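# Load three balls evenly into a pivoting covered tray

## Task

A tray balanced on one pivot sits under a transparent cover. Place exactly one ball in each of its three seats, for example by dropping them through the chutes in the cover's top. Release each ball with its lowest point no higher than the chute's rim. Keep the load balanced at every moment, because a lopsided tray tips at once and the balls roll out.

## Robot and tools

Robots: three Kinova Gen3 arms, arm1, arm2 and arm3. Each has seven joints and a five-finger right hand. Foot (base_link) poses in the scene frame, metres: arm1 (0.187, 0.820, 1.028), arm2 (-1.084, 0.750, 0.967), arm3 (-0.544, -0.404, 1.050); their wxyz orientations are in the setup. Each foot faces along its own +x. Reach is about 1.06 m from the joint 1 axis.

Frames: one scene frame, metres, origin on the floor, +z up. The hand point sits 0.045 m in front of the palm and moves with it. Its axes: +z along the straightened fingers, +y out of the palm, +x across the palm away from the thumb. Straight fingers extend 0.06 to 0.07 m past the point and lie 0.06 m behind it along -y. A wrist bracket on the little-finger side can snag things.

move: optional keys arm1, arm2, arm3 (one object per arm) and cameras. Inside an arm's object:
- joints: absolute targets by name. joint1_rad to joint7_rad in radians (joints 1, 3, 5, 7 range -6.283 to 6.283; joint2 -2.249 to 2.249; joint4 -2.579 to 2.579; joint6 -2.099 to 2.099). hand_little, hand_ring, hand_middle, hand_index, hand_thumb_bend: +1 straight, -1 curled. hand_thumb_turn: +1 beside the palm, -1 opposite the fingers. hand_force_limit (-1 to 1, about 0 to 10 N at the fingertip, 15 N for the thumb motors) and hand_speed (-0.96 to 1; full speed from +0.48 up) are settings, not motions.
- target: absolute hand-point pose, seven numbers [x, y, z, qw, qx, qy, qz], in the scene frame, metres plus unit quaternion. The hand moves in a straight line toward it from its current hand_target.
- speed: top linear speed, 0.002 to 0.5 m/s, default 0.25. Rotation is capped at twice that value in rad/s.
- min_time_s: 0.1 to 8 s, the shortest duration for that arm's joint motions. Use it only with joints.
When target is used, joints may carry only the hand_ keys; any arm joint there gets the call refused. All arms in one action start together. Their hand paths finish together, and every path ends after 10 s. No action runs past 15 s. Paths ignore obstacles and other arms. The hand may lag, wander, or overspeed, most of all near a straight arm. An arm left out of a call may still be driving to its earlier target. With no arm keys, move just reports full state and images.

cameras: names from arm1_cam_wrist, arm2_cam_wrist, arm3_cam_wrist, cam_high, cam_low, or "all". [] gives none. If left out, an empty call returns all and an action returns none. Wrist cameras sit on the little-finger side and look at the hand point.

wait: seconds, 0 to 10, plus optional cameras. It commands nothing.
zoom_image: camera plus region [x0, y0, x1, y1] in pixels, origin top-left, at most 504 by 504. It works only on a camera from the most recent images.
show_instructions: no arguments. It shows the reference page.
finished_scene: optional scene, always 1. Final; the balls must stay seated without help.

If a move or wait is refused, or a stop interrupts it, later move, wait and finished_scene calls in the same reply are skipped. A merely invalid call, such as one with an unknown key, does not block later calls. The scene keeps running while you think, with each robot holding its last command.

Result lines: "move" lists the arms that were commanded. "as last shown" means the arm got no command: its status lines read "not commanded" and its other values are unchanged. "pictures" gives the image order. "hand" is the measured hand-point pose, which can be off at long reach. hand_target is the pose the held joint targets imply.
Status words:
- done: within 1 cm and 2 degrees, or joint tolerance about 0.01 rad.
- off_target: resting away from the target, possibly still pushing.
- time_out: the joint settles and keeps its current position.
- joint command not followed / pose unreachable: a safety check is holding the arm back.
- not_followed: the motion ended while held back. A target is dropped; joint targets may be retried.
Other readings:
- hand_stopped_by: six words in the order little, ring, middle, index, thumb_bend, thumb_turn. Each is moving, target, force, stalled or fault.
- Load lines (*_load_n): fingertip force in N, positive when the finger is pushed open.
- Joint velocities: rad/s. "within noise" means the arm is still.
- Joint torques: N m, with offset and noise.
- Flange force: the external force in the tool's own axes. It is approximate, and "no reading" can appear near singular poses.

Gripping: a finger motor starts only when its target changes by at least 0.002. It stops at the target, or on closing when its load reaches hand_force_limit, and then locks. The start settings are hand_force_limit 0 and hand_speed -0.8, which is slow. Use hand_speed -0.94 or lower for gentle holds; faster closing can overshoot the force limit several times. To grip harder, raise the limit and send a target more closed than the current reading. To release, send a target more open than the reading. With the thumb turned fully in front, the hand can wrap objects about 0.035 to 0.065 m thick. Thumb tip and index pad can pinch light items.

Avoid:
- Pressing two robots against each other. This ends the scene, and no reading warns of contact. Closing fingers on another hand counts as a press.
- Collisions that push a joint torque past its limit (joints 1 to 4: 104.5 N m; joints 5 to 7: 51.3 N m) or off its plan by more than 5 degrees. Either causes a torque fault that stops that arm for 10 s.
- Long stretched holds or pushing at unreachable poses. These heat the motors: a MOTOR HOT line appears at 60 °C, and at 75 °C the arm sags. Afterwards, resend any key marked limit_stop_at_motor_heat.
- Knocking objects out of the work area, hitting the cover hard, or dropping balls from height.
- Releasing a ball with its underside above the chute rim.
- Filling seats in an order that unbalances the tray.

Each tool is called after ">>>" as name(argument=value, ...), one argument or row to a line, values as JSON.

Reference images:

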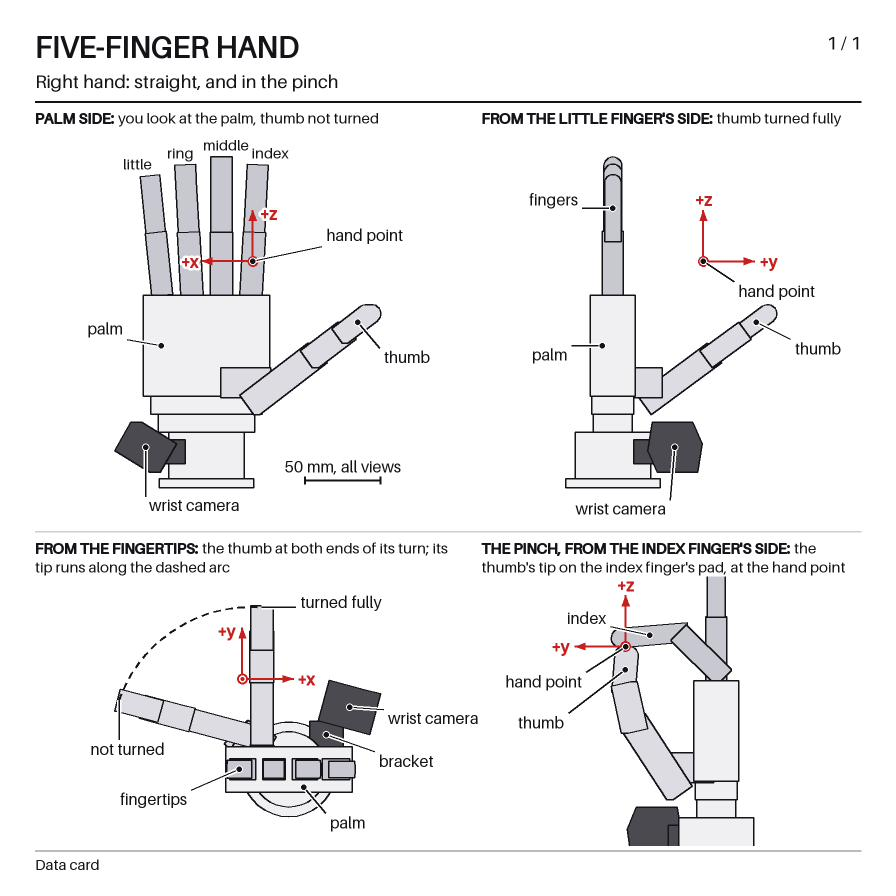

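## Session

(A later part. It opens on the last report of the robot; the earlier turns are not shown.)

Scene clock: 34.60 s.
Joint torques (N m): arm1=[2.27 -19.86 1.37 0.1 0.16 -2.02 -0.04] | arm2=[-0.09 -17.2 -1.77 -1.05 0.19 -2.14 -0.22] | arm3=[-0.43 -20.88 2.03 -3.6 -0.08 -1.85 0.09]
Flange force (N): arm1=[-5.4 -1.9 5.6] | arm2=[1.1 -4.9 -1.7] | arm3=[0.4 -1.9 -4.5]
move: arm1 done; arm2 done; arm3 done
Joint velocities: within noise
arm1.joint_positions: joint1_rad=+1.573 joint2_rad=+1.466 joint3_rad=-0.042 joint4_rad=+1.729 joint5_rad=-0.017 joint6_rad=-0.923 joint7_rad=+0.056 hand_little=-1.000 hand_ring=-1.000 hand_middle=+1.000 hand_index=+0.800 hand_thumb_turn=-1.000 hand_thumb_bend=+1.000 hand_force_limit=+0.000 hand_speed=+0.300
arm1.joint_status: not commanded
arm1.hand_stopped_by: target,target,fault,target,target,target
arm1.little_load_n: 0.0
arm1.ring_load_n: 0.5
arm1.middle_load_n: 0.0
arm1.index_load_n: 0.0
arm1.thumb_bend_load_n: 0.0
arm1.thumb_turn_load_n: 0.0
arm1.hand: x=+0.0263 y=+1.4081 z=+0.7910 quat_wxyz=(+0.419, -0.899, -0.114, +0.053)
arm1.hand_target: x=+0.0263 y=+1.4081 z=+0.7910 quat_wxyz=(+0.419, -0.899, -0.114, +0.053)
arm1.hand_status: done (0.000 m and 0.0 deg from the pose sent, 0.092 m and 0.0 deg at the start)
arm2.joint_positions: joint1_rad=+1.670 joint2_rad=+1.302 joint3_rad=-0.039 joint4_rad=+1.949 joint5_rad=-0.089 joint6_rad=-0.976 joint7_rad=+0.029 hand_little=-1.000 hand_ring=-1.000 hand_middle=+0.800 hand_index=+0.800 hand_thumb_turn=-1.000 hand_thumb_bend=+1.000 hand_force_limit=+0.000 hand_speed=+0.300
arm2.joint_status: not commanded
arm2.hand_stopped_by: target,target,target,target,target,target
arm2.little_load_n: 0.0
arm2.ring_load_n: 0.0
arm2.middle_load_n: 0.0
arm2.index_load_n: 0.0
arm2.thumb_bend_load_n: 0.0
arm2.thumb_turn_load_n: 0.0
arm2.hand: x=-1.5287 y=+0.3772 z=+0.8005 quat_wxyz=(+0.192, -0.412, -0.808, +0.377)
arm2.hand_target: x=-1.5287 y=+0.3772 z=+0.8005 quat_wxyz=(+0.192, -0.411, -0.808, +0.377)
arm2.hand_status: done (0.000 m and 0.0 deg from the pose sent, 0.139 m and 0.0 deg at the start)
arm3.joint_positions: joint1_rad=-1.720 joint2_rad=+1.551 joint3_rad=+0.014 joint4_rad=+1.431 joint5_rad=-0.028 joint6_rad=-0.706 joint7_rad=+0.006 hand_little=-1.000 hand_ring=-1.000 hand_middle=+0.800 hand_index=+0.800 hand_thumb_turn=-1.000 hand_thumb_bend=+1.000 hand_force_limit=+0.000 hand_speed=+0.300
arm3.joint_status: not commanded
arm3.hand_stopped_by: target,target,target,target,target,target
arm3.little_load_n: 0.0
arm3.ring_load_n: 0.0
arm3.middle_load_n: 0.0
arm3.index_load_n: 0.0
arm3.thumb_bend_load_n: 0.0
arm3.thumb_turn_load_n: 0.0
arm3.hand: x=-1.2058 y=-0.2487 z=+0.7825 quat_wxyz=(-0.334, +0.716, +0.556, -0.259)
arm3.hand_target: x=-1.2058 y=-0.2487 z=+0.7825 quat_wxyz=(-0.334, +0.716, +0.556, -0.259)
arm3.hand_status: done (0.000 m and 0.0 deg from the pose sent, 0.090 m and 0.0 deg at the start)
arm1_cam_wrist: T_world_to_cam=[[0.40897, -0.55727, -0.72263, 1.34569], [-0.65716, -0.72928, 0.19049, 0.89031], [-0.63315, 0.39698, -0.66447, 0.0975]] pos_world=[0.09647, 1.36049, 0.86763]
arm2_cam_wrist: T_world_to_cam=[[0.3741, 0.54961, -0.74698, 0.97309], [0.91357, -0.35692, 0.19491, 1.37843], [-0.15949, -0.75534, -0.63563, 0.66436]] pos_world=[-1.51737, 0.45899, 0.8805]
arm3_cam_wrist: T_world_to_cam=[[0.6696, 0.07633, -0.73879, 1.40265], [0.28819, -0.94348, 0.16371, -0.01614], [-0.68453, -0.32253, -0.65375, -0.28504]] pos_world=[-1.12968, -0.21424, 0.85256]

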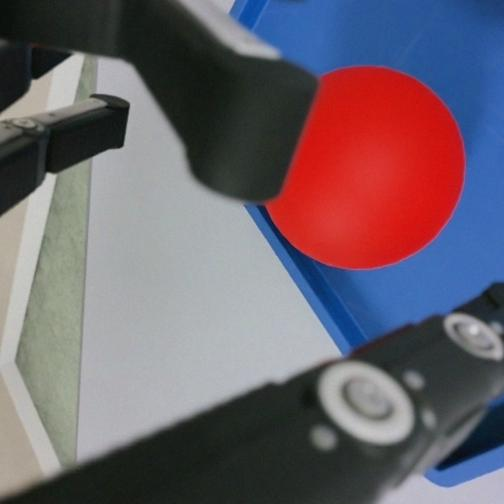

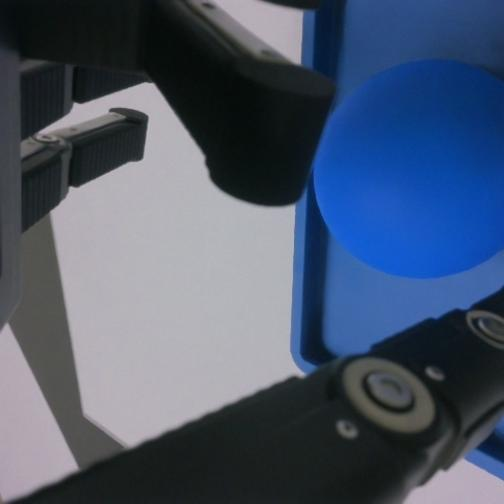

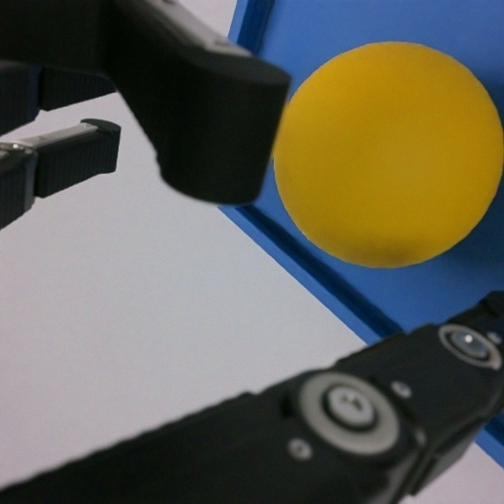

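>>> move(
  arm1={"target": [0.0263, 1.4096, 0.751, -0.4193, 0.8991, 0.1136, -0.0530], "speed": 0.08},
  arm2={"target": [-1.5289, 0.3802, 0.763, -0.1919, 0.4115, 0.8075, -0.3765], "speed": 0.08},
  arm3={"target": [-1.2038, -0.2472, 0.7425, -0.3337, 0.7156, 0.5561, -0.2593], "speed": 0.08},
  cameras=[],
)

>>> move(
  arm1={"joints": {"hand_speed": -0.6, "hand_force_limit": -0.6, "hand_thumb_bend": 0.58, "hand_index": 0.5}},
  arm2={"joints": {"hand_speed": -0.6, "hand_force_limit": -0.6, "hand_thumb_bend": 0.58, "hand_index": 0.5, "hand_middle": 0.5}},
  arm3={"joints": {"hand_speed": -0.6, "hand_force_limit": -0.6, "hand_thumb_bend": 0.58, "hand_index": 0.5, "hand_middle": 0.5}},
  cameras=["arm1_cam_wrist", "arm2_cam_wrist", "arm3_cam_wrist"],
)

Scene clock: 37.33 s.
Joint torques (N m): arm1=[2.32 -19.93 1.45 0.11 0.18 -2.05 0.01] | arm2=[-0.11 -17.34 -1.79 -0.81 0.2 -2.14 -0.24] | arm3=[-0.38 -20.87 2.14 -3.66 -0.08 -1.87 0.09]
Flange force (N): arm1=[-5.5 -1.6 5.8] | arm2=[1.4 -4.7 -1.6] | arm3=[0.2 -2.0 -4.8]
move: arm1 done; arm2 done; arm3 done
Joint velocities: within noise
arm1.joint_positions: joint1_rad=+1.573 joint2_rad=+1.561 joint3_rad=-0.041 joint4_rad=+1.637 joint5_rad=-0.012 joint6_rad=-0.926 joint7_rad=+0.055 hand_little=-1.000 hand_ring=-1.000 hand_middle=+1.000 hand_index=+0.800 hand_thumb_turn=-1.000 hand_thumb_bend=+1.000 hand_force_limit=+0.000 hand_speed=+0.300
arm1.joint_status: not commanded
arm1.hand_stopped_by: target,target,fault,target,target,target
arm1.little_load_n: 0.0
arm1.ring_load_n: 0.0
arm1.middle_load_n: 0.0
arm1.index_load_n: 0.0
arm1.thumb_bend_load_n: 0.0
arm1.thumb_turn_load_n: 0.0
arm1.hand: x=+0.0263 y=+1.4096 z=+0.7510 quat_wxyz=(+0.419, -0.899, -0.114, +0.053)
arm1.hand_target: x=+0.0263 y=+1.4096 z=+0.7510 quat_wxyz=(+0.419, -0.899, -0.114, +0.053)
arm1.hand_status: done (0.000 m and 0.0 deg from the pose sent, 0.040 m and 0.0 deg at the start)
arm2.joint_positions: joint1_rad=+1.676 joint2_rad=+1.397 joint3_rad=-0.038 joint4_rad=+1.889 joint5_rad=-0.079 joint6_rad=-1.010 joint7_rad=+0.027 hand_little=-1.000 hand_ring=-1.000 hand_middle=+0.800 hand_index=+0.800 hand_thumb_turn=-1.000 hand_thumb_bend=+1.000 hand_force_limit=+0.000 hand_speed=+0.300
arm2.joint_status: not commanded
arm2.hand_stopped_by: target,target,target,target,target,target
arm2.little_load_n: 0.0
arm2.ring_load_n: 0.0
arm2.middle_load_n: 0.0
arm2.index_load_n: 0.0
arm2.thumb_bend_load_n: 0.0
arm2.thumb_turn_load_n: 0.0
arm2.hand: x=-1.5289 y=+0.3802 z=+0.7630 quat_wxyz=(+0.192, -0.411, -0.808, +0.377)
arm2.hand_target: x=-1.5289 y=+0.3802 z=+0.7630 quat_wxyz=(+0.192, -0.411, -0.808, +0.377)
arm2.hand_status: done (0.000 m and 0.0 deg from the pose sent, 0.038 m and 0.0 deg at the start)
arm3.joint_positions: joint1_rad=-1.714 joint2_rad=+1.646 joint3_rad=+0.015 joint4_rad=+1.338 joint5_rad=-0.024 joint6_rad=-0.708 joint7_rad=+0.005 hand_little=-1.000 hand_ring=-1.000 hand_middle=+0.800 hand_index=+0.800 hand_thumb_turn=-1.000 hand_thumb_bend=+1.000 hand_force_limit=+0.000 hand_speed=+0.300
arm3.joint_status: not commanded
arm3.hand_stopped_by: target,target,target,target,target,target
arm3.little_load_n: 0.0
arm3.ring_load_n: 0.0
arm3.middle_load_n: 0.0
arm3.index_load_n: 0.0
arm3.thumb_bend_load_n: 0.0
arm3.thumb_turn_load_n: 0.0
arm3.hand: x=-1.2038 y=-0.2472 z=+0.7425 quat_wxyz=(-0.334, +0.716, +0.556, -0.259)
arm3.hand_target: x=-1.2038 y=-0.2472 z=+0.7425 quat_wxyz=(-0.334, +0.716, +0.556, -0.259)
arm3.hand_status: done (0.000 m and 0.0 deg from the pose sent, 0.040 m and 0.0 deg at the start)

Scene clock: 38.57 s.
Joint torques (N m): arm1=[2.27 -20.08 1.36 0.08 0.2 -1.97 -0.06] | arm2=[-0.11 -17.33 -1.8 -0.8 0.19 -2.12 -0.22] | arm3=[-0.37 -20.84 2.11 -3.6 -0.04 -1.85 0.07]
Flange force (N): arm1=[-5.5 -1.2 5.8] | arm2=[1.4 -4.7 -1.6] | arm3=[0.0 -2.0 -4.7]
move: arm1 done; arm2 done; arm3 done
Joint velocities: within noise
arm1.joint_positions: joint1_rad=+1.573 joint2_rad=+1.561 joint3_rad=-0.041 joint4_rad=+1.637 joint5_rad=-0.012 joint6_rad=-0.926 joint7_rad=+0.055 hand_little=-1.000 hand_ring=-1.000 hand_middle=+1.000 hand_index=+0.500 hand_thumb_turn=-1.000 hand_thumb_bend=+0.580 hand_force_limit=-0.600 hand_speed=-0.600
arm1.joint_status: all done
arm1.hand_stopped_by: target,target,fault,target,target,target
arm1.little_load_n: 0.0
arm1.ring_load_n: 0.0
arm1.middle_load_n: 0.0
arm1.index_load_n: 0.0
arm1.thumb_bend_load_n: 0.0
arm1.thumb_turn_load_n: 0.0
arm1.hand: x=+0.0263 y=+1.4096 z=+0.7510 quat_wxyz=(+0.419, -0.899, -0.114, +0.053)
arm1.hand_target: x=+0.0263 y=+1.4096 z=+0.7510 quat_wxyz=(+0.419, -0.899, -0.114, +0.053)
arm1.hand_status: not commanded
arm2.joint_positions: joint1_rad=+1.676 joint2_rad=+1.397 joint3_rad=-0.038 joint4_rad=+1.889 joint5_rad=-0.079 joint6_rad=-1.010 joint7_rad=+0.027 hand_little=-1.000 hand_ring=-1.000 hand_middle=+0.500 hand_index=+0.500 hand_thumb_turn=-1.000 hand_thumb_bend=+0.580 hand_force_limit=-0.600 hand_speed=-0.600
arm2.joint_status: all done
arm2.hand_stopped_by: target,target,target,target,target,target
arm2.little_load_n: 0.0
arm2.ring_load_n: 0.0
arm2.middle_load_n: 0.0
arm2.index_load_n: 0.0
arm2.thumb_bend_load_n: 0.0
arm2.thumb_turn_load_n: 0.0
arm2.hand: x=-1.5289 y=+0.3802 z=+0.7630 quat_wxyz=(+0.192, -0.411, -0.808, +0.377)
arm2.hand_target: x=-1.5289 y=+0.3802 z=+0.7630 quat_wxyz=(+0.192, -0.411, -0.808, +0.377)
arm2.hand_status: not commanded
arm3.joint_positions: joint1_rad=-1.714 joint2_rad=+1.646 joint3_rad=+0.015 joint4_rad=+1.338 joint5_rad=-0.024 joint6_rad=-0.708 joint7_rad=+0.005 hand_little=-1.000 hand_ring=-1.000 hand_middle=+0.500 hand_index=+0.500 hand_thumb_turn=-1.000 hand_thumb_bend=+0.580 hand_force_limit=-0.600 hand_speed=-0.600
arm3.joint_status: all done
arm3.hand_stopped_by: target,target,target,target,target,target
arm3.little_load_n: 0.5
arm3.ring_load_n: 0.0
arm3.middle_load_n: 0.0
arm3.index_load_n: 0.0
arm3.thumb_bend_load_n: 0.0
arm3.thumb_turn_load_n: 0.0
arm3.hand: x=-1.2038 y=-0.2472 z=+0.7425 quat_wxyz=(-0.334, +0.716, +0.556, -0.259)
arm3.hand_target: x=-1.2038 y=-0.2472 z=+0.7425 quat_wxyz=(-0.334, +0.716, +0.556, -0.259)
arm3.hand_status: not commanded
arm1_cam_wrist: T_world_to_cam=[[0.40903, -0.55726, -0.7226, 1.31758], [-0.6571, -0.72933, 0.1905, 0.89907], [-0.63318, 0.3969, -0.6645, 0.07047]] pos_world=[0.09647, 1.36199, 0.82763]
arm2_cam_wrist: T_world_to_cam=[[0.37405, 0.54963, -0.74699, 0.94349], [0.91359, -0.35689, 0.19487, 1.38701], [-0.15949, -0.75534, -0.63563, 0.64268]] pos_world=[-1.51757, 0.46189, 0.843]
arm3_cam_wrist: T_world_to_cam=[[0.66963, 0.07642, -0.73876, 1.37167], [0.28825, -0.94346, 0.16368, -0.00865], [-0.68448, -0.32255, -0.65379, -0.30925]] pos_world=[-1.12768, -0.21274, 0.81256]

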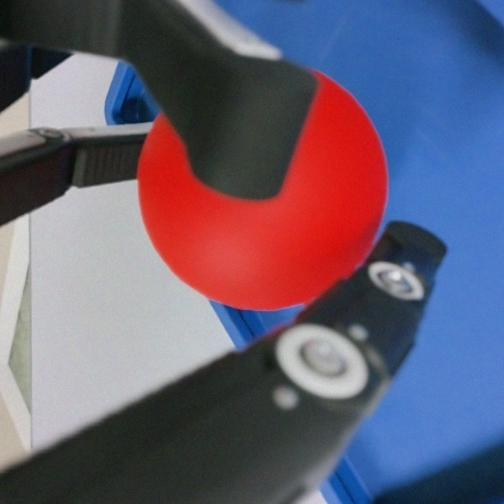

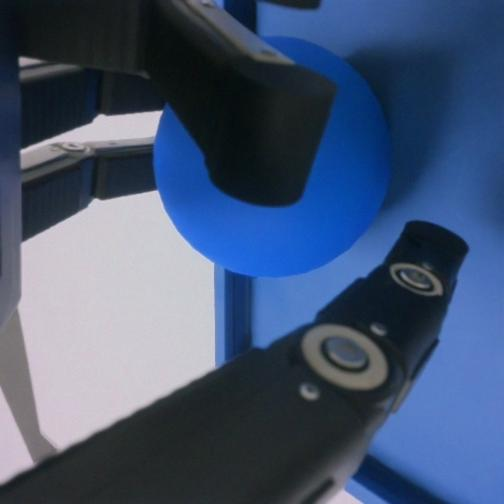

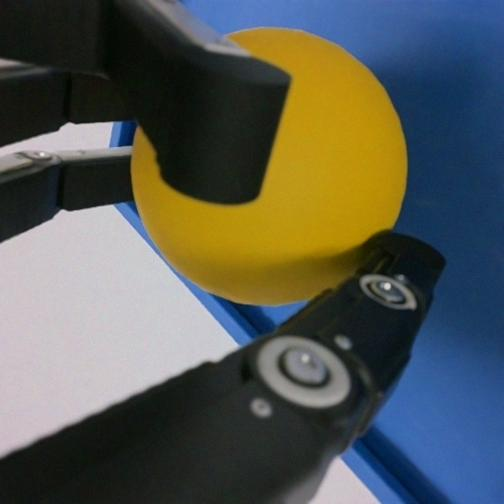

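>>> move(
  arm1={"joints": {"hand_speed": -0.94, "hand_force_limit": -0.6, "hand_thumb_bend": 0.48, "hand_index": 0.0}},
  arm2={"joints": {"hand_speed": -0.94, "hand_force_limit": -0.6, "hand_thumb_bend": 0.48, "hand_index": 0.0, "hand_middle": 0.0}},
  arm3={"joints": {"hand_speed": -0.94, "hand_force_limit": -0.6, "hand_thumb_bend": 0.48, "hand_index": 0.0, "hand_middle": 0.0}},
  cameras=["arm1_cam_wrist", "arm2_cam_wrist", "arm3_cam_wrist"],
)

Scene clock: 43.23 s.
Joint torques (N m): arm1=[2.31 -20.45 1.53 -0.14 0.17 -2.13 -0.07] | arm2=[-0.05 -16.97 -1.78 -0.46 0.18 -1.96 -0.2] | arm3=[-0.37 -20.22 2.06 -3.13 -0.07 -1.62 0.09]
Flange force (N): arm1=[-5.6 -0.7 5.8] | arm2=[1.3 -5.2 -1.2] | arm3=[0.2 -2.7 -4.3]
move: arm1 off_target; arm2 off_target; arm3 off_target
Joint velocities: within noise
arm1.joint_positions: joint1_rad=+1.573 joint2_rad=+1.561 joint3_rad=-0.041 joint4_rad=+1.637 joint5_rad=-0.012 joint6_rad=-0.926 joint7_rad=+0.055 hand_little=-1.000 hand_ring=-1.000 hand_middle=+1.000 hand_index=+0.343 hand_thumb_turn=-1.000 hand_thumb_bend=+0.493 hand_force_limit=-0.600 hand_speed=-0.940
arm1.joint_status: hand_index off_target (ended at +0.343, target +0.000); the others done
arm1.hand_stopped_by: target,target,fault,force,force,target
arm1.little_load_n: 0.0
arm1.ring_load_n: 0.0
arm1.middle_load_n: 0.0
arm1.index_load_n: 2.5
arm1.thumb_bend_load_n: 3.0
arm1.thumb_turn_load_n: 0.0
arm1.hand: x=+0.0263 y=+1.4096 z=+0.7510 quat_wxyz=(+0.419, -0.899, -0.114, +0.053)
arm1.hand_target: x=+0.0263 y=+1.4096 z=+0.7510 quat_wxyz=(+0.419, -0.899, -0.114, +0.053)
arm1.hand_status: not commanded
arm2.joint_positions: joint1_rad=+1.676 joint2_rad=+1.397 joint3_rad=-0.038 joint4_rad=+1.889 joint5_rad=-0.079 joint6_rad=-1.010 joint7_rad=+0.027 hand_little=-1.000 hand_ring=-1.000 hand_middle=+0.343 hand_index=+0.326 hand_thumb_turn=-1.000 hand_thumb_bend=+0.496 hand_force_limit=-0.600 hand_speed=-0.940
arm2.joint_status: hand_middle off_target (ended at +0.343, target +0.000); hand_index off_target (ended at +0.326, target +0.000); the others done
arm2.hand_stopped_by: target,target,force,force,force,target
arm2.little_load_n: 0.0
arm2.ring_load_n: 0.0
arm2.middle_load_n: 1.5
arm2.index_load_n: 3.0
arm2.thumb_bend_load_n: 4.0
arm2.thumb_turn_load_n: 0.0
arm2.hand: x=-1.5289 y=+0.3802 z=+0.7630 quat_wxyz=(+0.192, -0.411, -0.808, +0.377)
arm2.hand_target: x=-1.5289 y=+0.3802 z=+0.7630 quat_wxyz=(+0.192, -0.411, -0.808, +0.377)
arm2.hand_status: not commanded
arm3.joint_positions: joint1_rad=-1.714 joint2_rad=+1.646 joint3_rad=+0.015 joint4_rad=+1.338 joint5_rad=-0.024 joint6_rad=-0.708 joint7_rad=+0.005 hand_little=-1.000 hand_ring=-1.000 hand_middle=+0.343 hand_index=+0.292 hand_thumb_turn=-1.000 hand_thumb_bend=+0.496 hand_force_limit=-0.600 hand_speed=-0.940
arm3.joint_status: hand_middle off_target (ended at +0.343, target +0.000); hand_index off_target (ended at +0.292, target +0.000); the others done
arm3.hand_stopped_by: target,target,force,force,force,target
arm3.little_load_n: 0.0
arm3.ring_load_n: 0.0
arm3.middle_load_n: 2.0
arm3.index_load_n: 2.0
arm3.thumb_bend_load_n: 3.5
arm3.thumb_turn_load_n: 0.0
arm3.hand: x=-1.2038 y=-0.2472 z=+0.7425 quat_wxyz=(-0.334, +0.716, +0.556, -0.259)
arm3.hand_target: x=-1.2038 y=-0.2472 z=+0.7425 quat_wxyz=(-0.334, +0.716, +0.556, -0.259)
arm3.hand_status: not commanded
arm1_cam_wrist: T_world_to_cam=[[0.40903, -0.55726, -0.7226, 1.31758], [-0.6571, -0.72933, 0.1905, 0.89907], [-0.63318, 0.3969, -0.6645, 0.07047]] pos_world=[0.09647, 1.36199, 0.82763]
arm2_cam_wrist: T_world_to_cam=[[0.37405, 0.54963, -0.74699, 0.94349], [0.91359, -0.35689, 0.19487, 1.38701], [-0.15949, -0.75534, -0.63563, 0.64268]] pos_world=[-1.51757, 0.46189, 0.843]
arm3_cam_wrist: T_world_to_cam=[[0.66958, 0.0764, -0.7388, 1.37165], [0.28823, -0.94347, 0.16366, -0.00866], [-0.68453, -0.32253, -0.65375, -0.30934]] pos_world=[-1.12768, -0.21274, 0.81256]

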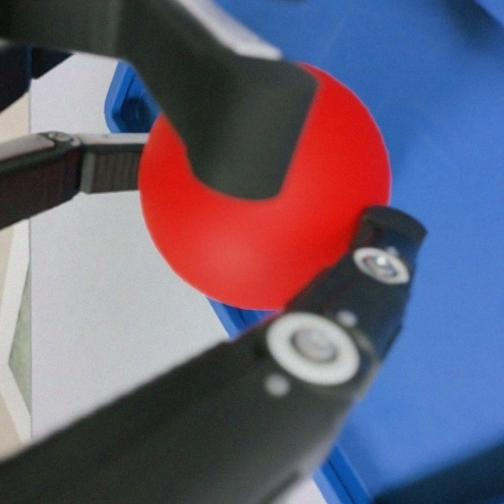

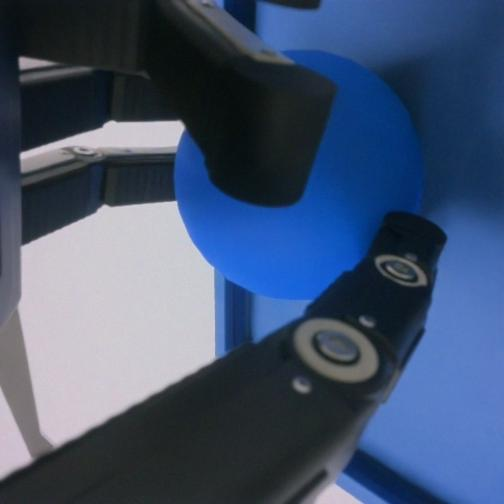

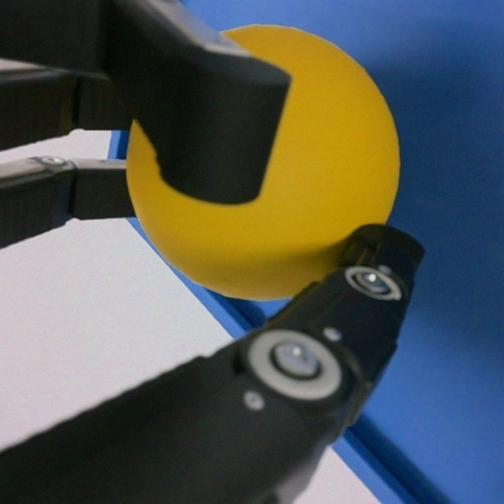

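>>> move(
  arm1={"target": [0.0263, 1.4096, 0.791, -0.4193, 0.8991, 0.1136, -0.0530], "speed": 0.03},
  arm2={"target": [-1.5289, 0.3802, 0.803, -0.1919, 0.4115, 0.8075, -0.3765], "speed": 0.03},
  arm3={"target": [-1.2038, -0.2472, 0.7825, -0.3337, 0.7156, 0.5561, -0.2593], "speed": 0.03},
  cameras=["arm1_cam_wrist", "arm2_cam_wrist", "arm3_cam_wrist"],
)

Scene clock: 45.30 s.
Joint torques (N m): arm1=[2.34 -19.94 1.34 -0.01 0.23 -2 -0.04] | arm2=[-0.1 -18.07 -1.81 -1.33 0.21 -2.49 -0.23] | arm3=[-0.38 -21.94 2.13 -4.03 -0.04 -2.2 0.09]
Flange force (N): arm1=[-5.7 -1.8 5.3] | arm2=[1.2 -3.7 -0.7] | arm3=[0.2 -0.6 -3.5]
move: arm1 done; arm2 done; arm3 done
Joint velocities: within noise
arm1.joint_positions: joint1_rad=+1.573 joint2_rad=+1.466 joint3_rad=-0.042 joint4_rad=+1.725 joint5_rad=-0.016 joint6_rad=-0.919 joint7_rad=+0.055 hand_little=-1.000 hand_ring=-1.000 hand_middle=+1.000 hand_index=+0.343 hand_thumb_turn=-1.000 hand_thumb_bend=+0.492 hand_force_limit=-0.600 hand_speed=-0.940
arm1.joint_status: not commanded
arm1.hand_stopped_by: target,target,fault,force,force,target
arm1.little_load_n: 0.0
arm1.ring_load_n: 0.0
arm1.middle_load_n: 0.0
arm1.index_load_n: 0.0
arm1.thumb_bend_load_n: 0.0
arm1.thumb_turn_load_n: 0.0
arm1.hand: x=+0.0263 y=+1.4096 z=+0.7910 quat_wxyz=(+0.419, -0.899, -0.114, +0.053)
arm1.hand_target: x=+0.0263 y=+1.4096 z=+0.7910 quat_wxyz=(+0.419, -0.899, -0.114, +0.053)
arm1.hand_status: done (0.000 m and 0.0 deg from the pose sent, 0.040 m and 0.0 deg at the start)
arm2.joint_positions: joint1_rad=+1.675 joint2_rad=+1.296 joint3_rad=-0.038 joint4_rad=+1.958 joint5_rad=-0.083 joint6_rad=-0.979 joint7_rad=+0.028 hand_little=-1.000 hand_ring=-1.000 hand_middle=+0.343 hand_index=+0.326 hand_thumb_turn=-1.000 hand_thumb_bend=+0.496 hand_force_limit=-0.600 hand_speed=-0.940
arm2.joint_status: not commanded
arm2.hand_stopped_by: target,target,force,force,force,target
arm2.little_load_n: 0.0
arm2.ring_load_n: 0.0
arm2.middle_load_n: 1.5
arm2.index_load_n: 2.5
arm2.thumb_bend_load_n: 4.0
arm2.thumb_turn_load_n: 0.0
arm2.hand: x=-1.5289 y=+0.3802 z=+0.8030 quat_wxyz=(+0.192, -0.412, -0.808, +0.376)
arm2.hand_target: x=-1.5289 y=+0.3802 z=+0.8030 quat_wxyz=(+0.192, -0.411, -0.808, +0.377)
arm2.hand_status: done (0.000 m and 0.0 deg from the pose sent, 0.040 m and 0.0 deg at the start)
arm3.joint_positions: joint1_rad=-1.716 joint2_rad=+1.551 joint3_rad=+0.014 joint4_rad=+1.437 joint5_rad=-0.024 joint6_rad=-0.711 joint7_rad=+0.005 hand_little=-1.000 hand_ring=-1.000 hand_middle=+0.343 hand_index=+0.292 hand_thumb_turn=-1.000 hand_thumb_bend=+0.496 hand_force_limit=-0.600 hand_speed=-0.940
arm3.joint_status: not commanded
arm3.hand_stopped_by: target,target,force,force,force,target
arm3.little_load_n: 0.0
arm3.ring_load_n: 0.0
arm3.middle_load_n: 1.5
arm3.index_load_n: 1.5
arm3.thumb_bend_load_n: 4.0
arm3.thumb_turn_load_n: 0.0
arm3.hand: x=-1.2038 y=-0.2472 z=+0.7825 quat_wxyz=(-0.334, +0.716, +0.556, -0.259)
arm3.hand_target: x=-1.2038 y=-0.2472 z=+0.7825 quat_wxyz=(-0.334, +0.716, +0.556, -0.259)
arm3.hand_status: done (0.000 m and 0.0 deg from the pose sent, 0.040 m and 0.0 deg at the start)
arm1_cam_wrist: T_world_to_cam=[[0.40903, -0.55731, -0.72257, 1.34651], [-0.65716, -0.72929, 0.19049, 0.8914], [-0.63312, 0.39692, -0.66454, 0.09704]] pos_world=[0.09647, 1.36199, 0.86763]
arm2_cam_wrist: T_world_to_cam=[[0.37417, 0.54958, -0.74697, 0.97349], [0.91354, -0.35696, 0.19497, 1.37913], [-0.15949, -0.75534, -0.63563, 0.66818]] pos_world=[-1.51757, 0.46199, 0.883]
arm3_cam_wrist: T_world_to_cam=[[0.6696, 0.07633, -0.73879, 1.40127], [0.28819, -0.94348, 0.16371, -0.01527], [-0.68453, -0.32253, -0.65375, -0.28326]] pos_world=[-1.12778, -0.21274, 0.85256]

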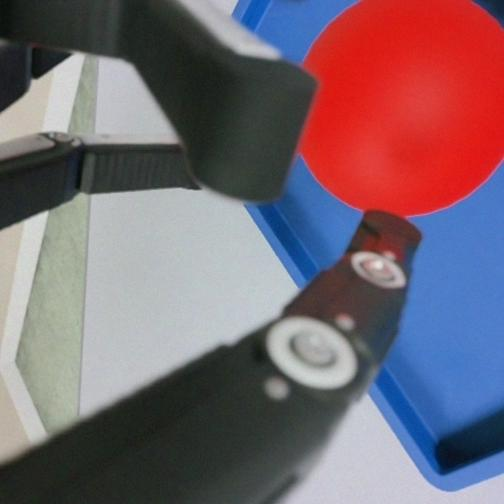

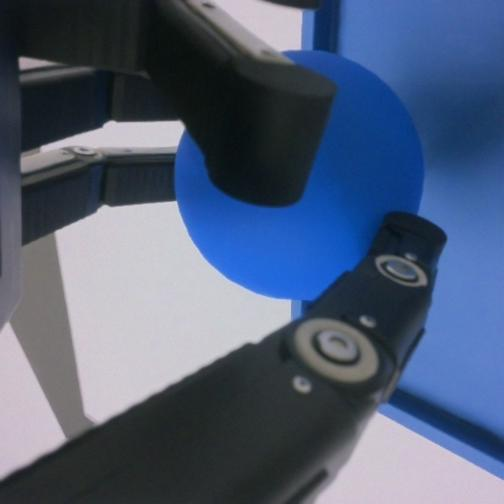

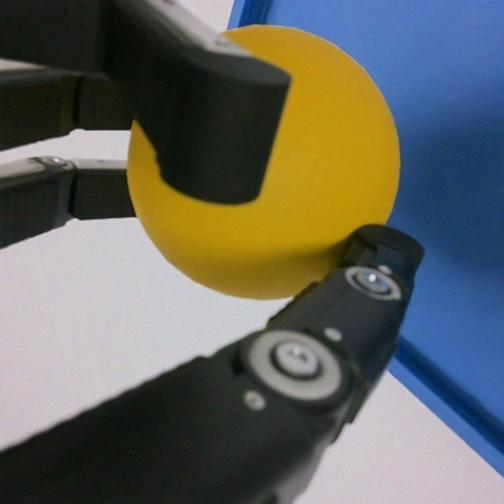

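>>> move(
  arm1={"target": [0.03, 1.409, 0.87, -0.4193, 0.8991, 0.1136, -0.0530], "speed": 0.1, "joints": {"hand_speed": -0.2, "hand_index": 0.6, "hand_ring": 0.6, "hand_thumb_bend": 0.8}},
  arm2={"joints": {"hand_speed": -0.94, "hand_force_limit": -0.3, "hand_thumb_bend": 0.35, "hand_index": -0.1, "hand_middle": -0.1}},
  arm3={"joints": {"hand_speed": -0.94, "hand_force_limit": -0.3, "hand_thumb_bend": 0.35, "hand_index": -0.1, "hand_middle": -0.1}},
  cameras=["arm1_cam_wrist", "arm2_cam_wrist", "arm3_cam_wrist", "cam_high"],
)

>>> zoom_image(
  camera="arm1_cam_wrist",
  region=[304, 0, 504, 300],
)

Scene clock: 49.10 s.
Joint torques (N m): arm1=[2.21 -19.48 1.41 -0.46 0.11 -2.03 -0.03] | arm2=[-0.09 -18.03 -1.8 -1.34 0.21 -2.51 -0.24] | arm3=[-0.42 -21.97 2.1 -4.01 -0.07 -2.22 0.07]
Flange force (N): arm1=[-5.3 -2.8 4.4] | arm2=[1.2 -3.9 -0.8] | arm3=[0.3 -0.6 -3.4]
move: arm1 done; arm2 off_target; arm3 off_target
Joint velocities: within noise
arm1.joint_positions: joint1_rad=+1.580 joint2_rad=+1.273 joint3_rad=-0.041 joint4_rad=+1.870 joint5_rad=-0.015 joint6_rad=-0.871 joint7_rad=+0.053 hand_little=-1.000 hand_ring=+0.600 hand_middle=+1.000 hand_index=+0.600 hand_thumb_turn=-1.000 hand_thumb_bend=+0.800 hand_force_limit=-0.600 hand_speed=-0.200
arm1.joint_status: all done
arm1.hand_stopped_by: target,target,fault,target,target,target
arm1.little_load_n: 0.0
arm1.ring_load_n: 0.0
arm1.middle_load_n: 0.0
arm1.index_load_n: 0.0
arm1.thumb_bend_load_n: 0.0
arm1.thumb_turn_load_n: 0.0
arm1.hand: x=+0.0300 y=+1.4090 z=+0.8700 quat_wxyz=(+0.419, -0.899, -0.114, +0.053)
arm1.hand_target: x=+0.0300 y=+1.4090 z=+0.8700 quat_wxyz=(+0.419, -0.899, -0.114, +0.053)
arm1.hand_status: done (0.000 m and 0.0 deg from the pose sent, 0.079 m and 0.0 deg at the start)
arm2.joint_positions: joint1_rad=+1.675 joint2_rad=+1.296 joint3_rad=-0.038 joint4_rad=+1.958 joint5_rad=-0.083 joint6_rad=-0.979 joint7_rad=+0.028 hand_little=-1.000 hand_ring=-1.000 hand_middle=+0.333 hand_index=+0.322 hand_thumb_turn=-1.000 hand_thumb_bend=+0.497 hand_force_limit=-0.300 hand_speed=-0.940
arm2.joint_status: hand_middle off_target (ended at +0.333, target -0.100); hand_index off_target (ended at +0.322, target -0.100); hand_thumb_bend off_target (ended at +0.497, target +0.350); the others done
arm2.hand_stopped_by: target,target,force,force,force,target
arm2.little_load_n: 0.5
arm2.ring_load_n: 0.0
arm2.middle_load_n: 4.0
arm2.index_load_n: 2.5
arm2.thumb_bend_load_n: 6.0
arm2.thumb_turn_load_n: 0.5
arm2.hand: x=-1.5289 y=+0.3802 z=+0.8030 quat_wxyz=(+0.192, -0.411, -0.808, +0.376)
arm2.hand_target: x=-1.5289 y=+0.3802 z=+0.8030 quat_wxyz=(+0.192, -0.412, -0.808, +0.376)
arm2.hand_status: not commanded
arm3.joint_positions: joint1_rad=-1.716 joint2_rad=+1.551 joint3_rad=+0.014 joint4_rad=+1.437 joint5_rad=-0.024 joint6_rad=-0.711 joint7_rad=+0.005 hand_little=-1.000 hand_ring=-1.000 hand_middle=+0.322 hand_index=+0.271 hand_thumb_turn=-1.000 hand_thumb_bend=+0.496 hand_force_limit=-0.300 hand_speed=-0.940
arm3.joint_status: hand_middle off_target (ended at +0.322, target -0.100); hand_index off_target (ended at +0.271, target -0.100); hand_thumb_bend off_target (ended at +0.496, target +0.350); the others done
arm3.hand_stopped_by: target,target,force,force,force,target
arm3.little_load_n: 0.0
arm3.ring_load_n: 0.0
arm3.middle_load_n: 3.5
arm3.index_load_n: 3.5
arm3.thumb_bend_load_n: 8.5
arm3.thumb_turn_load_n: 0.0
arm3.hand: x=-1.2038 y=-0.2472 z=+0.7825 quat_wxyz=(-0.334, +0.716, +0.556, -0.259)
arm3.hand_target: x=-1.2038 y=-0.2472 z=+0.7825 quat_wxyz=(-0.334, +0.716, +0.556, -0.259)
arm3.hand_status: not commanded
arm1_cam_wrist: T_world_to_cam=[[0.40896, -0.55735, -0.72258, 1.40182], [-0.65715, -0.72927, 0.19059, 0.87823], [-0.63318, 0.3969, -0.6645, 0.15212]] pos_world=[0.10017, 1.36139, 0.94663]
arm2_cam_wrist: T_world_to_cam=[[0.3741, 0.54961, -0.74698, 0.97344], [0.91357, -0.35692, 0.19491, 1.37916], [-0.15949, -0.75534, -0.63563, 0.66811]] pos_world=[-1.51757, 0.46189, 0.883]
arm3_cam_wrist: T_world_to_cam=[[0.6696, 0.07633, -0.73879, 1.4012], [0.28819, -0.94348, 0.16371, -0.0153], [-0.68453, -0.32253, -0.65375, -0.28319]] pos_world=[-1.12768, -0.21274, 0.85256]

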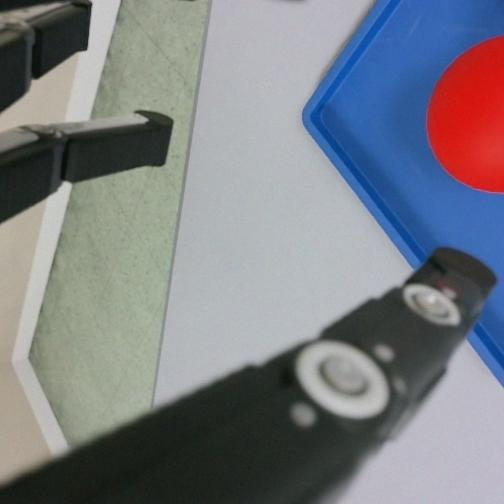

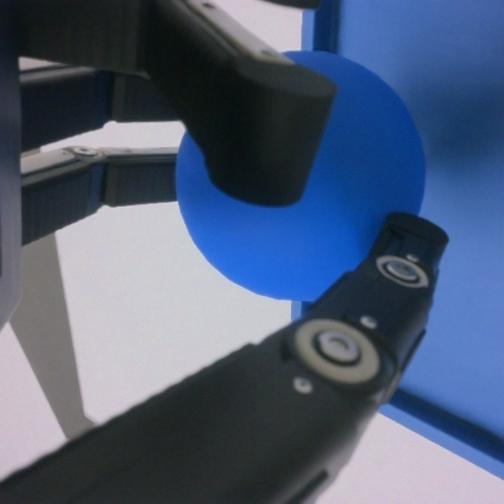

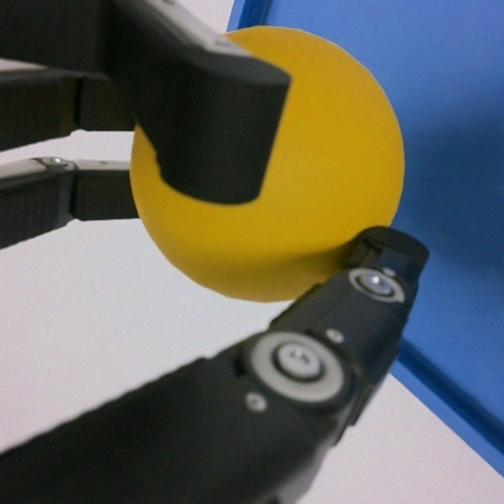

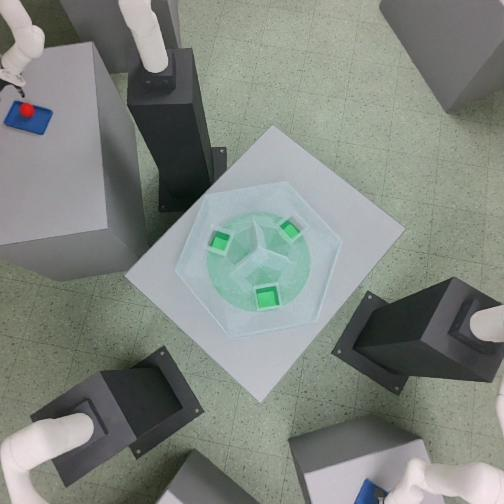

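Scaled by 1.680 from the camera's image (finer frame: 720x720).

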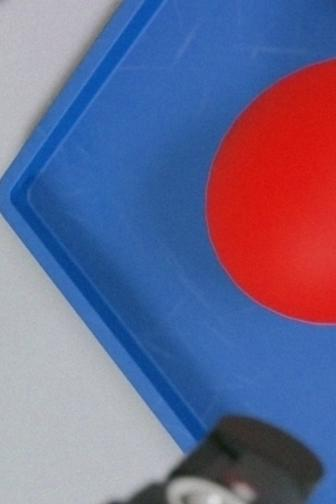

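>>> move(
  arm1={"target": [0.0329, 1.4092, 0.7495, -0.4193, 0.8991, 0.1136, -0.0530], "speed": 0.08},
  arm2={"target": [-1.49, 0.42, 1.02, -0.1919, 0.4115, 0.8075, -0.3765], "speed": 0.12},
  arm3={"target": [-1.17, -0.24, 1.06, -0.3337, 0.7156, 0.5561, -0.2593], "speed": 0.12},
  cameras=[],
)

>>> move(
  arm1={"joints": {"hand_speed": -0.6, "hand_force_limit": -0.6, "hand_thumb_bend": 0.56, "hand_index": 0.4, "hand_ring": 0.4}},
  cameras=["arm1_cam_wrist", "arm2_cam_wrist", "arm3_cam_wrist"],
)

Scene clock: 53.10 s.
Joint torques (N m): arm1=[2.3 -19.96 1.41 0.09 0.19 -2.09 -0.07] | arm2=[-0.12 -13.99 -1.83 -3.69 0.17 -2.51 -0.26] | arm3=[-0.38 -19.18 1.86 -5.86 -0.1 -2.23 0.04]
Flange force (N): arm1=[-5.5 -1.6 5.9] | arm2=[-0.5 -4.1 -2.9] | arm3=[2.0 0.3 -3.3]
move: arm1 done; arm2 done; arm3 done
Joint velocities: within noise
arm1.joint_positions: joint1_rad=+1.587 joint2_rad=+1.565 joint3_rad=-0.038 joint4_rad=+1.639 joint5_rad=+0.004 joint6_rad=-0.931 joint7_rad=+0.052 hand_little=-1.000 hand_ring=+0.600 hand_middle=+1.000 hand_index=+0.600 hand_thumb_turn=-1.000 hand_thumb_bend=+0.800 hand_force_limit=-0.600 hand_speed=-0.200
arm1.joint_status: not commanded
arm1.hand_stopped_by: target,target,fault,target,target,target
arm1.little_load_n: 0.0
arm1.ring_load_n: 0.0
arm1.middle_load_n: 0.0
arm1.index_load_n: 0.0
arm1.thumb_bend_load_n: 0.0
arm1.thumb_turn_load_n: 0.0
arm1.hand: x=+0.0329 y=+1.4092 z=+0.7495 quat_wxyz=(+0.419, -0.899, -0.114, +0.053)
arm1.hand_target: x=+0.0329 y=+1.4092 z=+0.7495 quat_wxyz=(+0.419, -0.899, -0.114, +0.053)
arm1.hand_status: done (0.000 m and 0.0 deg from the pose sent, 0.121 m and 0.0 deg at the start)
arm2.joint_positions: joint1_rad=+1.686 joint2_rad=+0.674 joint3_rad=-0.028 joint4_rad=+2.296 joint5_rad=-0.090 joint6_rad=-0.694 joint7_rad=+0.035 hand_little=-1.000 hand_ring=-1.000 hand_middle=+0.333 hand_index=+0.322 hand_thumb_turn=-1.000 hand_thumb_bend=+0.497 hand_force_limit=-0.300 hand_speed=-0.940
arm2.joint_status: not commanded
arm2.hand_stopped_by: target,target,force,force,force,target
arm2.little_load_n: 0.0
arm2.ring_load_n: 0.0
arm2.middle_load_n: 4.0
arm2.index_load_n: 2.5
arm2.thumb_bend_load_n: 6.0
arm2.thumb_turn_load_n: 0.5
arm2.hand: x=-1.4900 y=+0.4200 z=+1.0200 quat_wxyz=(+0.192, -0.412, -0.808, +0.376)
arm2.hand_target: x=-1.4900 y=+0.4200 z=+1.0200 quat_wxyz=(+0.192, -0.412, -0.808, +0.377)
arm2.hand_status: done (0.000 m and 0.0 deg from the pose sent, 0.224 m and 0.0 deg at the start)
arm3.joint_positions: joint1_rad=-1.691 joint2_rad=+0.881 joint3_rad=+0.015 joint4_rad=+1.882 joint5_rad=+0.018 joint6_rad=-0.487 joint7_rad=-0.004 hand_little=-1.000 hand_ring=-1.000 hand_middle=+0.322 hand_index=+0.271 hand_thumb_turn=-1.000 hand_thumb_bend=+0.496 hand_force_limit=-0.300 hand_speed=-0.940
arm3.joint_status: not commanded
arm3.hand_stopped_by: target,target,force,force,force,target
arm3.little_load_n: 0.0
arm3.ring_load_n: 0.0
arm3.middle_load_n: 3.5
arm3.index_load_n: 3.5
arm3.thumb_bend_load_n: 8.0
arm3.thumb_turn_load_n: 0.0
arm3.hand: x=-1.1700 y=-0.2400 z=+1.0600 quat_wxyz=(-0.334, +0.716, +0.556, -0.259)
arm3.hand_target: x=-1.1700 y=-0.2400 z=+1.0600 quat_wxyz=(-0.334, +0.716, +0.556, -0.259)
arm3.hand_status: done (0.000 m and 0.0 deg from the pose sent, 0.280 m and 0.0 deg at the start)

Scene clock: 54.00 s.
Joint torques (N m): arm1=[2.2 -19.94 1.37 0.11 0.19 -2.03 -0.04] | arm2=[-0.08 -14.02 -1.79 -3.68 0.19 -2.5 -0.24] | arm3=[-0.43 -19.23 1.91 -5.84 -0.09 -2.19 0.04]
Flange force (N): arm1=[-5.3 -1.5 5.8] | arm2=[-0.7 -4.0 -2.9] | arm3=[2.2 0.5 -3.1]
move: arm1 done
Joint velocities: within noise
arm1.joint_positions: joint1_rad=+1.587 joint2_rad=+1.565 joint3_rad=-0.038 joint4_rad=+1.639 joint5_rad=+0.004 joint6_rad=-0.931 joint7_rad=+0.052 hand_little=-1.000 hand_ring=+0.400 hand_middle=+1.000 hand_index=+0.400 hand_thumb_turn=-1.000 hand_thumb_bend=+0.560 hand_force_limit=-0.600 hand_speed=-0.600
arm1.joint_status: all done
arm1.hand_stopped_by: target,target,fault,target,target,target
arm1.little_load_n: 0.0
arm1.ring_load_n: 0.0
arm1.middle_load_n: 0.0
arm1.index_load_n: 0.0
arm1.thumb_bend_load_n: 0.0
arm1.thumb_turn_load_n: 0.0
arm1.hand: x=+0.0329 y=+1.4092 z=+0.7495 quat_wxyz=(+0.419, -0.899, -0.114, +0.053)
arm1.hand_target: x=+0.0329 y=+1.4092 z=+0.7495 quat_wxyz=(+0.419, -0.899, -0.114, +0.053)
arm1.hand_status: not commanded
arm2, arm3: as last shown
arm2.ring_load_n: 0.5
arm2.middle_load_n: 3.5
arm2.thumb_bend_load_n: 6.5
arm3.thumb_bend_load_n: 8.5
arm3.thumb_turn_load_n: 0.5
arm1_cam_wrist: T_world_to_cam=[[0.40896, -0.55735, -0.72258, 1.31367], [-0.65715, -0.72927, 0.19059, 0.90325], [-0.63318, 0.3969, -0.6645, 0.07381]] pos_world=[0.10307, 1.36159, 0.82613]
arm2_cam_wrist: T_world_to_cam=[[0.37416, 0.54956, -0.74699, 1.09918], [0.91353, -0.35703, 0.19491, 1.31557], [-0.15959, -0.75533, -0.63562, 0.84222]] pos_world=[-1.47867, 0.50179, 1.1]
arm3_cam_wrist: T_world_to_cam=[[0.66958, 0.0764, -0.7388, 1.58304], [0.28823, -0.94347, 0.16366, -0.06357], [-0.68453, -0.32253, -0.65375, -0.07631]] pos_world=[-1.09388, -0.20554, 1.13006]

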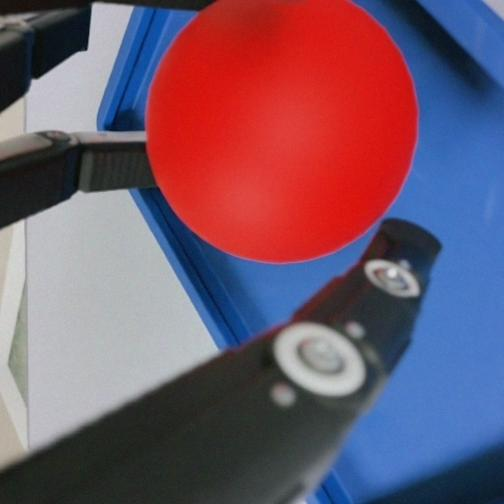

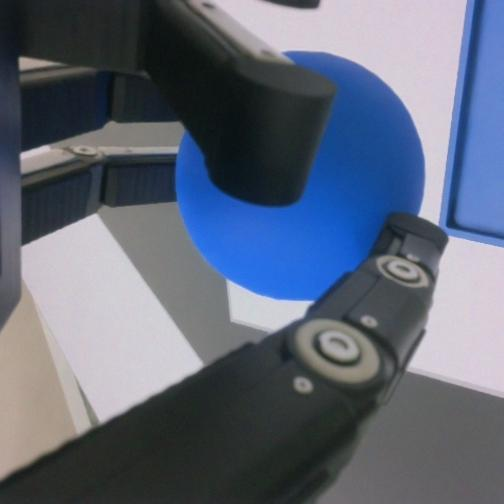

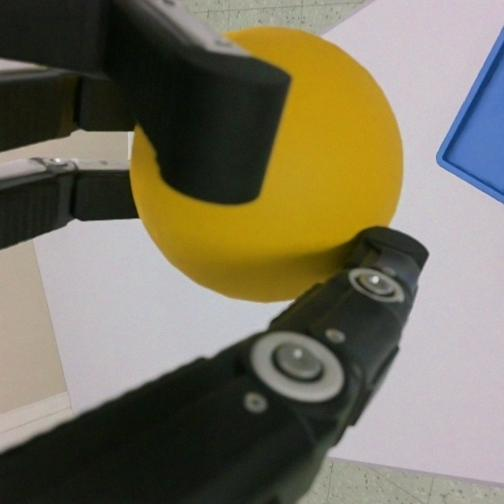

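>>> move(
  arm1={"joints": {"hand_speed": -0.94, "hand_force_limit": -0.5, "hand_thumb_bend": 0.47, "hand_index": -0.1, "hand_ring": -0.1}},
  cameras=["arm1_cam_wrist"],
)

Scene clock: 56.50 s.
Joint torques (N m): arm1=[2.39 -20.19 1.38 0 0.12 -2.09 -0.03] | arm2=[-0.12 -13.95 -1.82 -3.66 0.19 -2.48 -0.21] | arm3=[-0.39 -19.23 1.93 -5.85 -0.1 -2.19 0.05]
Flange force (N): arm1=[-5.5 -1.1 5.9] | arm2=[-0.6 -4.1 -3.0] | arm3=[2.1 0.5 -3.1]
move: arm1 off_target
Joint velocities: within noise
arm1.joint_positions: joint1_rad=+1.587 joint2_rad=+1.565 joint3_rad=-0.038 joint4_rad=+1.639 joint5_rad=+0.004 joint6_rad=-0.931 joint7_rad=+0.052 hand_little=-1.000 hand_ring=+0.283 hand_middle=+1.000 hand_index=+0.244 hand_thumb_turn=-1.000 hand_thumb_bend=+0.489 hand_force_limit=-0.500 hand_speed=-0.940
arm1.joint_status: hand_ring off_target (ended at +0.283, target -0.100); hand_index off_target (ended at +0.244, target -0.100); the others done
arm1.hand_stopped_by: target,force,fault,force,force,target
arm1.little_load_n: 0.0
arm1.ring_load_n: 2.5
arm1.middle_load_n: 0.0
arm1.index_load_n: 3.0
arm1.thumb_bend_load_n: 5.0
arm1.thumb_turn_load_n: 0.5
arm1.hand: x=+0.0329 y=+1.4092 z=+0.7495 quat_wxyz=(+0.419, -0.899, -0.114, +0.053)
arm1.hand_target: x=+0.0329 y=+1.4092 z=+0.7495 quat_wxyz=(+0.419, -0.899, -0.114, +0.053)
arm1.hand_status: not commanded
arm2, arm3: as last shown
arm2.ring_load_n: 0.0
arm2.thumb_bend_load_n: 6.0
arm2.hand: x=-1.4900 y=+0.4200 z=+1.0200 quat_wxyz=(+0.192, -0.412, -0.808, +0.377)
arm3.thumb_bend_load_n: 8.0
arm3.thumb_turn_load_n: 0.0
arm1_cam_wrist: T_world_to_cam=[[0.40903, -0.55731, -0.72257, 1.31361], [-0.65716, -0.72929, 0.19049, 0.90335], [-0.63312, 0.39692, -0.66454, 0.0738]] pos_world=[0.10307, 1.36159, 0.82613]

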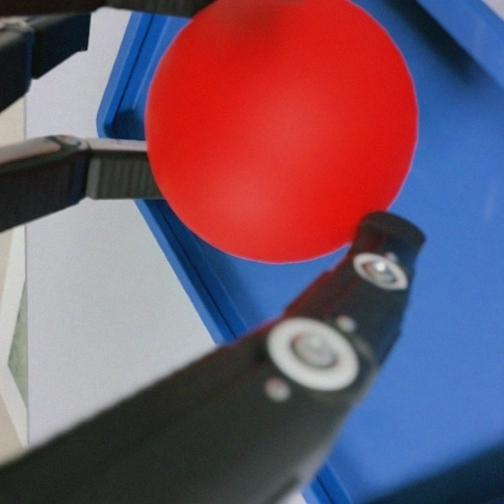

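Lift arm1 slowly; swing arm3 toward its chute sector at height.

>>> move(
  arm1={"target": [0.0329, 1.4092, 0.775, -0.4193, 0.8991, 0.1136, -0.0530], "speed": 0.02},
  arm3={"joints": {"joint1_rad": -0.036}, "min_time_s": 5},
  cameras=["arm1_cam_wrist", "arm3_cam_wrist", "cam_high"],
)

Scene clock: 61.93 s.
Joint torques (N m): arm1=[2.39 -21 1.34 -0.26 0.21 -2.41 -0.09] | arm2=[-0.09 -13.98 -1.84 -3.68 0.19 -2.48 -0.26] | arm3=[-0.2 -19.27 2 -5.62 -0.12 -2.14 0.07]
Flange force (N): arm1=[-5.7 -0.4 6.7] | arm2=[-0.7 -4.0 -3.0] | arm3=[2.1 0.5 -3.1]
move: arm1 done; arm3 done
Joint velocities: within noise
arm1.joint_positions: joint1_rad=+1.586 joint2_rad=+1.504 joint3_rad=-0.038 joint4_rad=+1.696 joint5_rad=+0.001 joint6_rad=-0.928 joint7_rad=+0.052 hand_little=-1.000 hand_ring=+0.283 hand_middle=+1.000 hand_index=+0.244 hand_thumb_turn=-1.000 hand_thumb_bend=+0.489 hand_force_limit=-0.500 hand_speed=-0.940
arm1.joint_status: not commanded
arm1.hand_stopped_by: target,force,fault,force,force,target
arm1.little_load_n: 0.0
arm1.ring_load_n: 2.0
arm1.middle_load_n: 0.0
arm1.index_load_n: 3.0
arm1.thumb_bend_load_n: 5.0
arm1.thumb_turn_load_n: 0.5
arm1.hand: x=+0.0329 y=+1.4092 z=+0.7750 quat_wxyz=(+0.419, -0.899, -0.114, +0.053)
arm1.hand_target: x=+0.0329 y=+1.4092 z=+0.7750 quat_wxyz=(+0.419, -0.899, -0.114, +0.053)
arm1.hand_status: done (0.000 m and 0.0 deg from the pose sent, 0.026 m and 0.0 deg at the start)
arm2: as last shown
arm2.middle_load_n: 4.0
arm2.thumb_turn_load_n: 0.0
arm3.joint_positions: joint1_rad=-0.036 joint2_rad=+0.881 joint3_rad=+0.015 joint4_rad=+1.882 joint5_rad=+0.018 joint6_rad=-0.487 joint7_rad=-0.004 hand_little=-1.000 hand_ring=-1.000 hand_middle=+0.322 hand_index=+0.271 hand_thumb_turn=-1.000 hand_thumb_bend=+0.496 hand_force_limit=-0.300 hand_speed=-0.940
arm3.joint_status: all done
arm3.hand_stopped_by: target,target,force,force,force,target
arm3.little_load_n: 0.0
arm3.ring_load_n: 0.0
arm3.middle_load_n: 3.5
arm3.index_load_n: 4.0
arm3.thumb_bend_load_n: 8.0
arm3.thumb_turn_load_n: 0.0
arm3.hand: x=-0.3289 y=+0.2062 z=+1.0458 quat_wxyz=(-0.406, +0.899, -0.149, +0.072)
arm3.hand_target: x=-0.3289 y=+0.2062 z=+1.0458 quat_wxyz=(-0.406, +0.899, -0.149, +0.072)
arm3.hand_status: not commanded
arm1_cam_wrist: T_world_to_cam=[[0.40906, -0.55728, -0.72257, 1.33199], [-0.65714, -0.72931, 0.19046, 0.89855], [-0.63312, 0.39692, -0.66454, 0.09075]] pos_world=[0.10307, 1.36159, 0.85163]
arm3_cam_wrist: T_world_to_cam=[[0.02064, -0.69091, -0.72264, 0.90321], [-0.96446, -0.20421, 0.16769, -0.45138], [-0.26343, 0.6935, -0.67057, 0.58056]] pos_world=[-0.30104, 0.12924, 1.11771]

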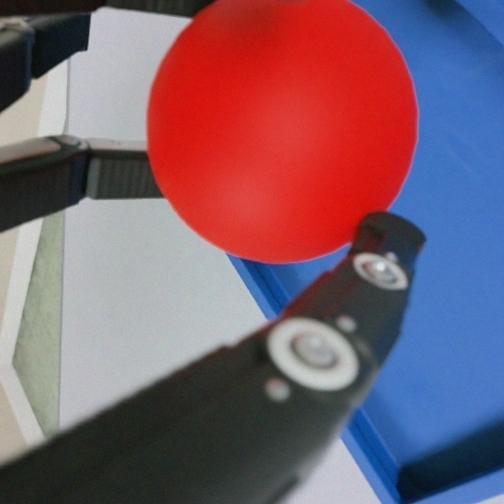

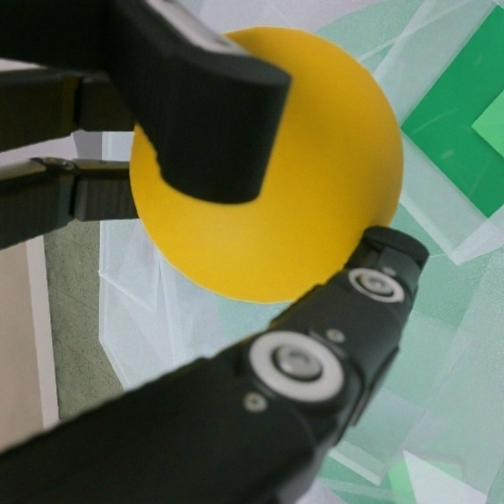

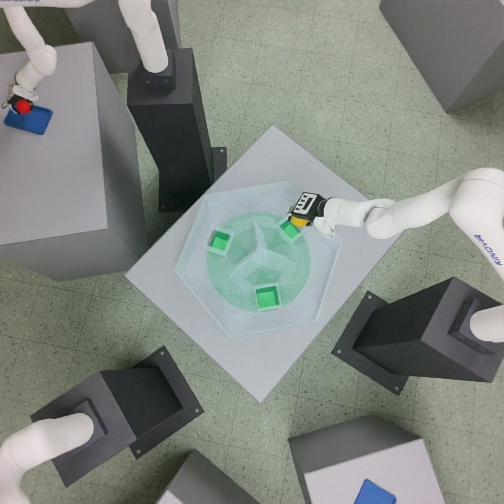

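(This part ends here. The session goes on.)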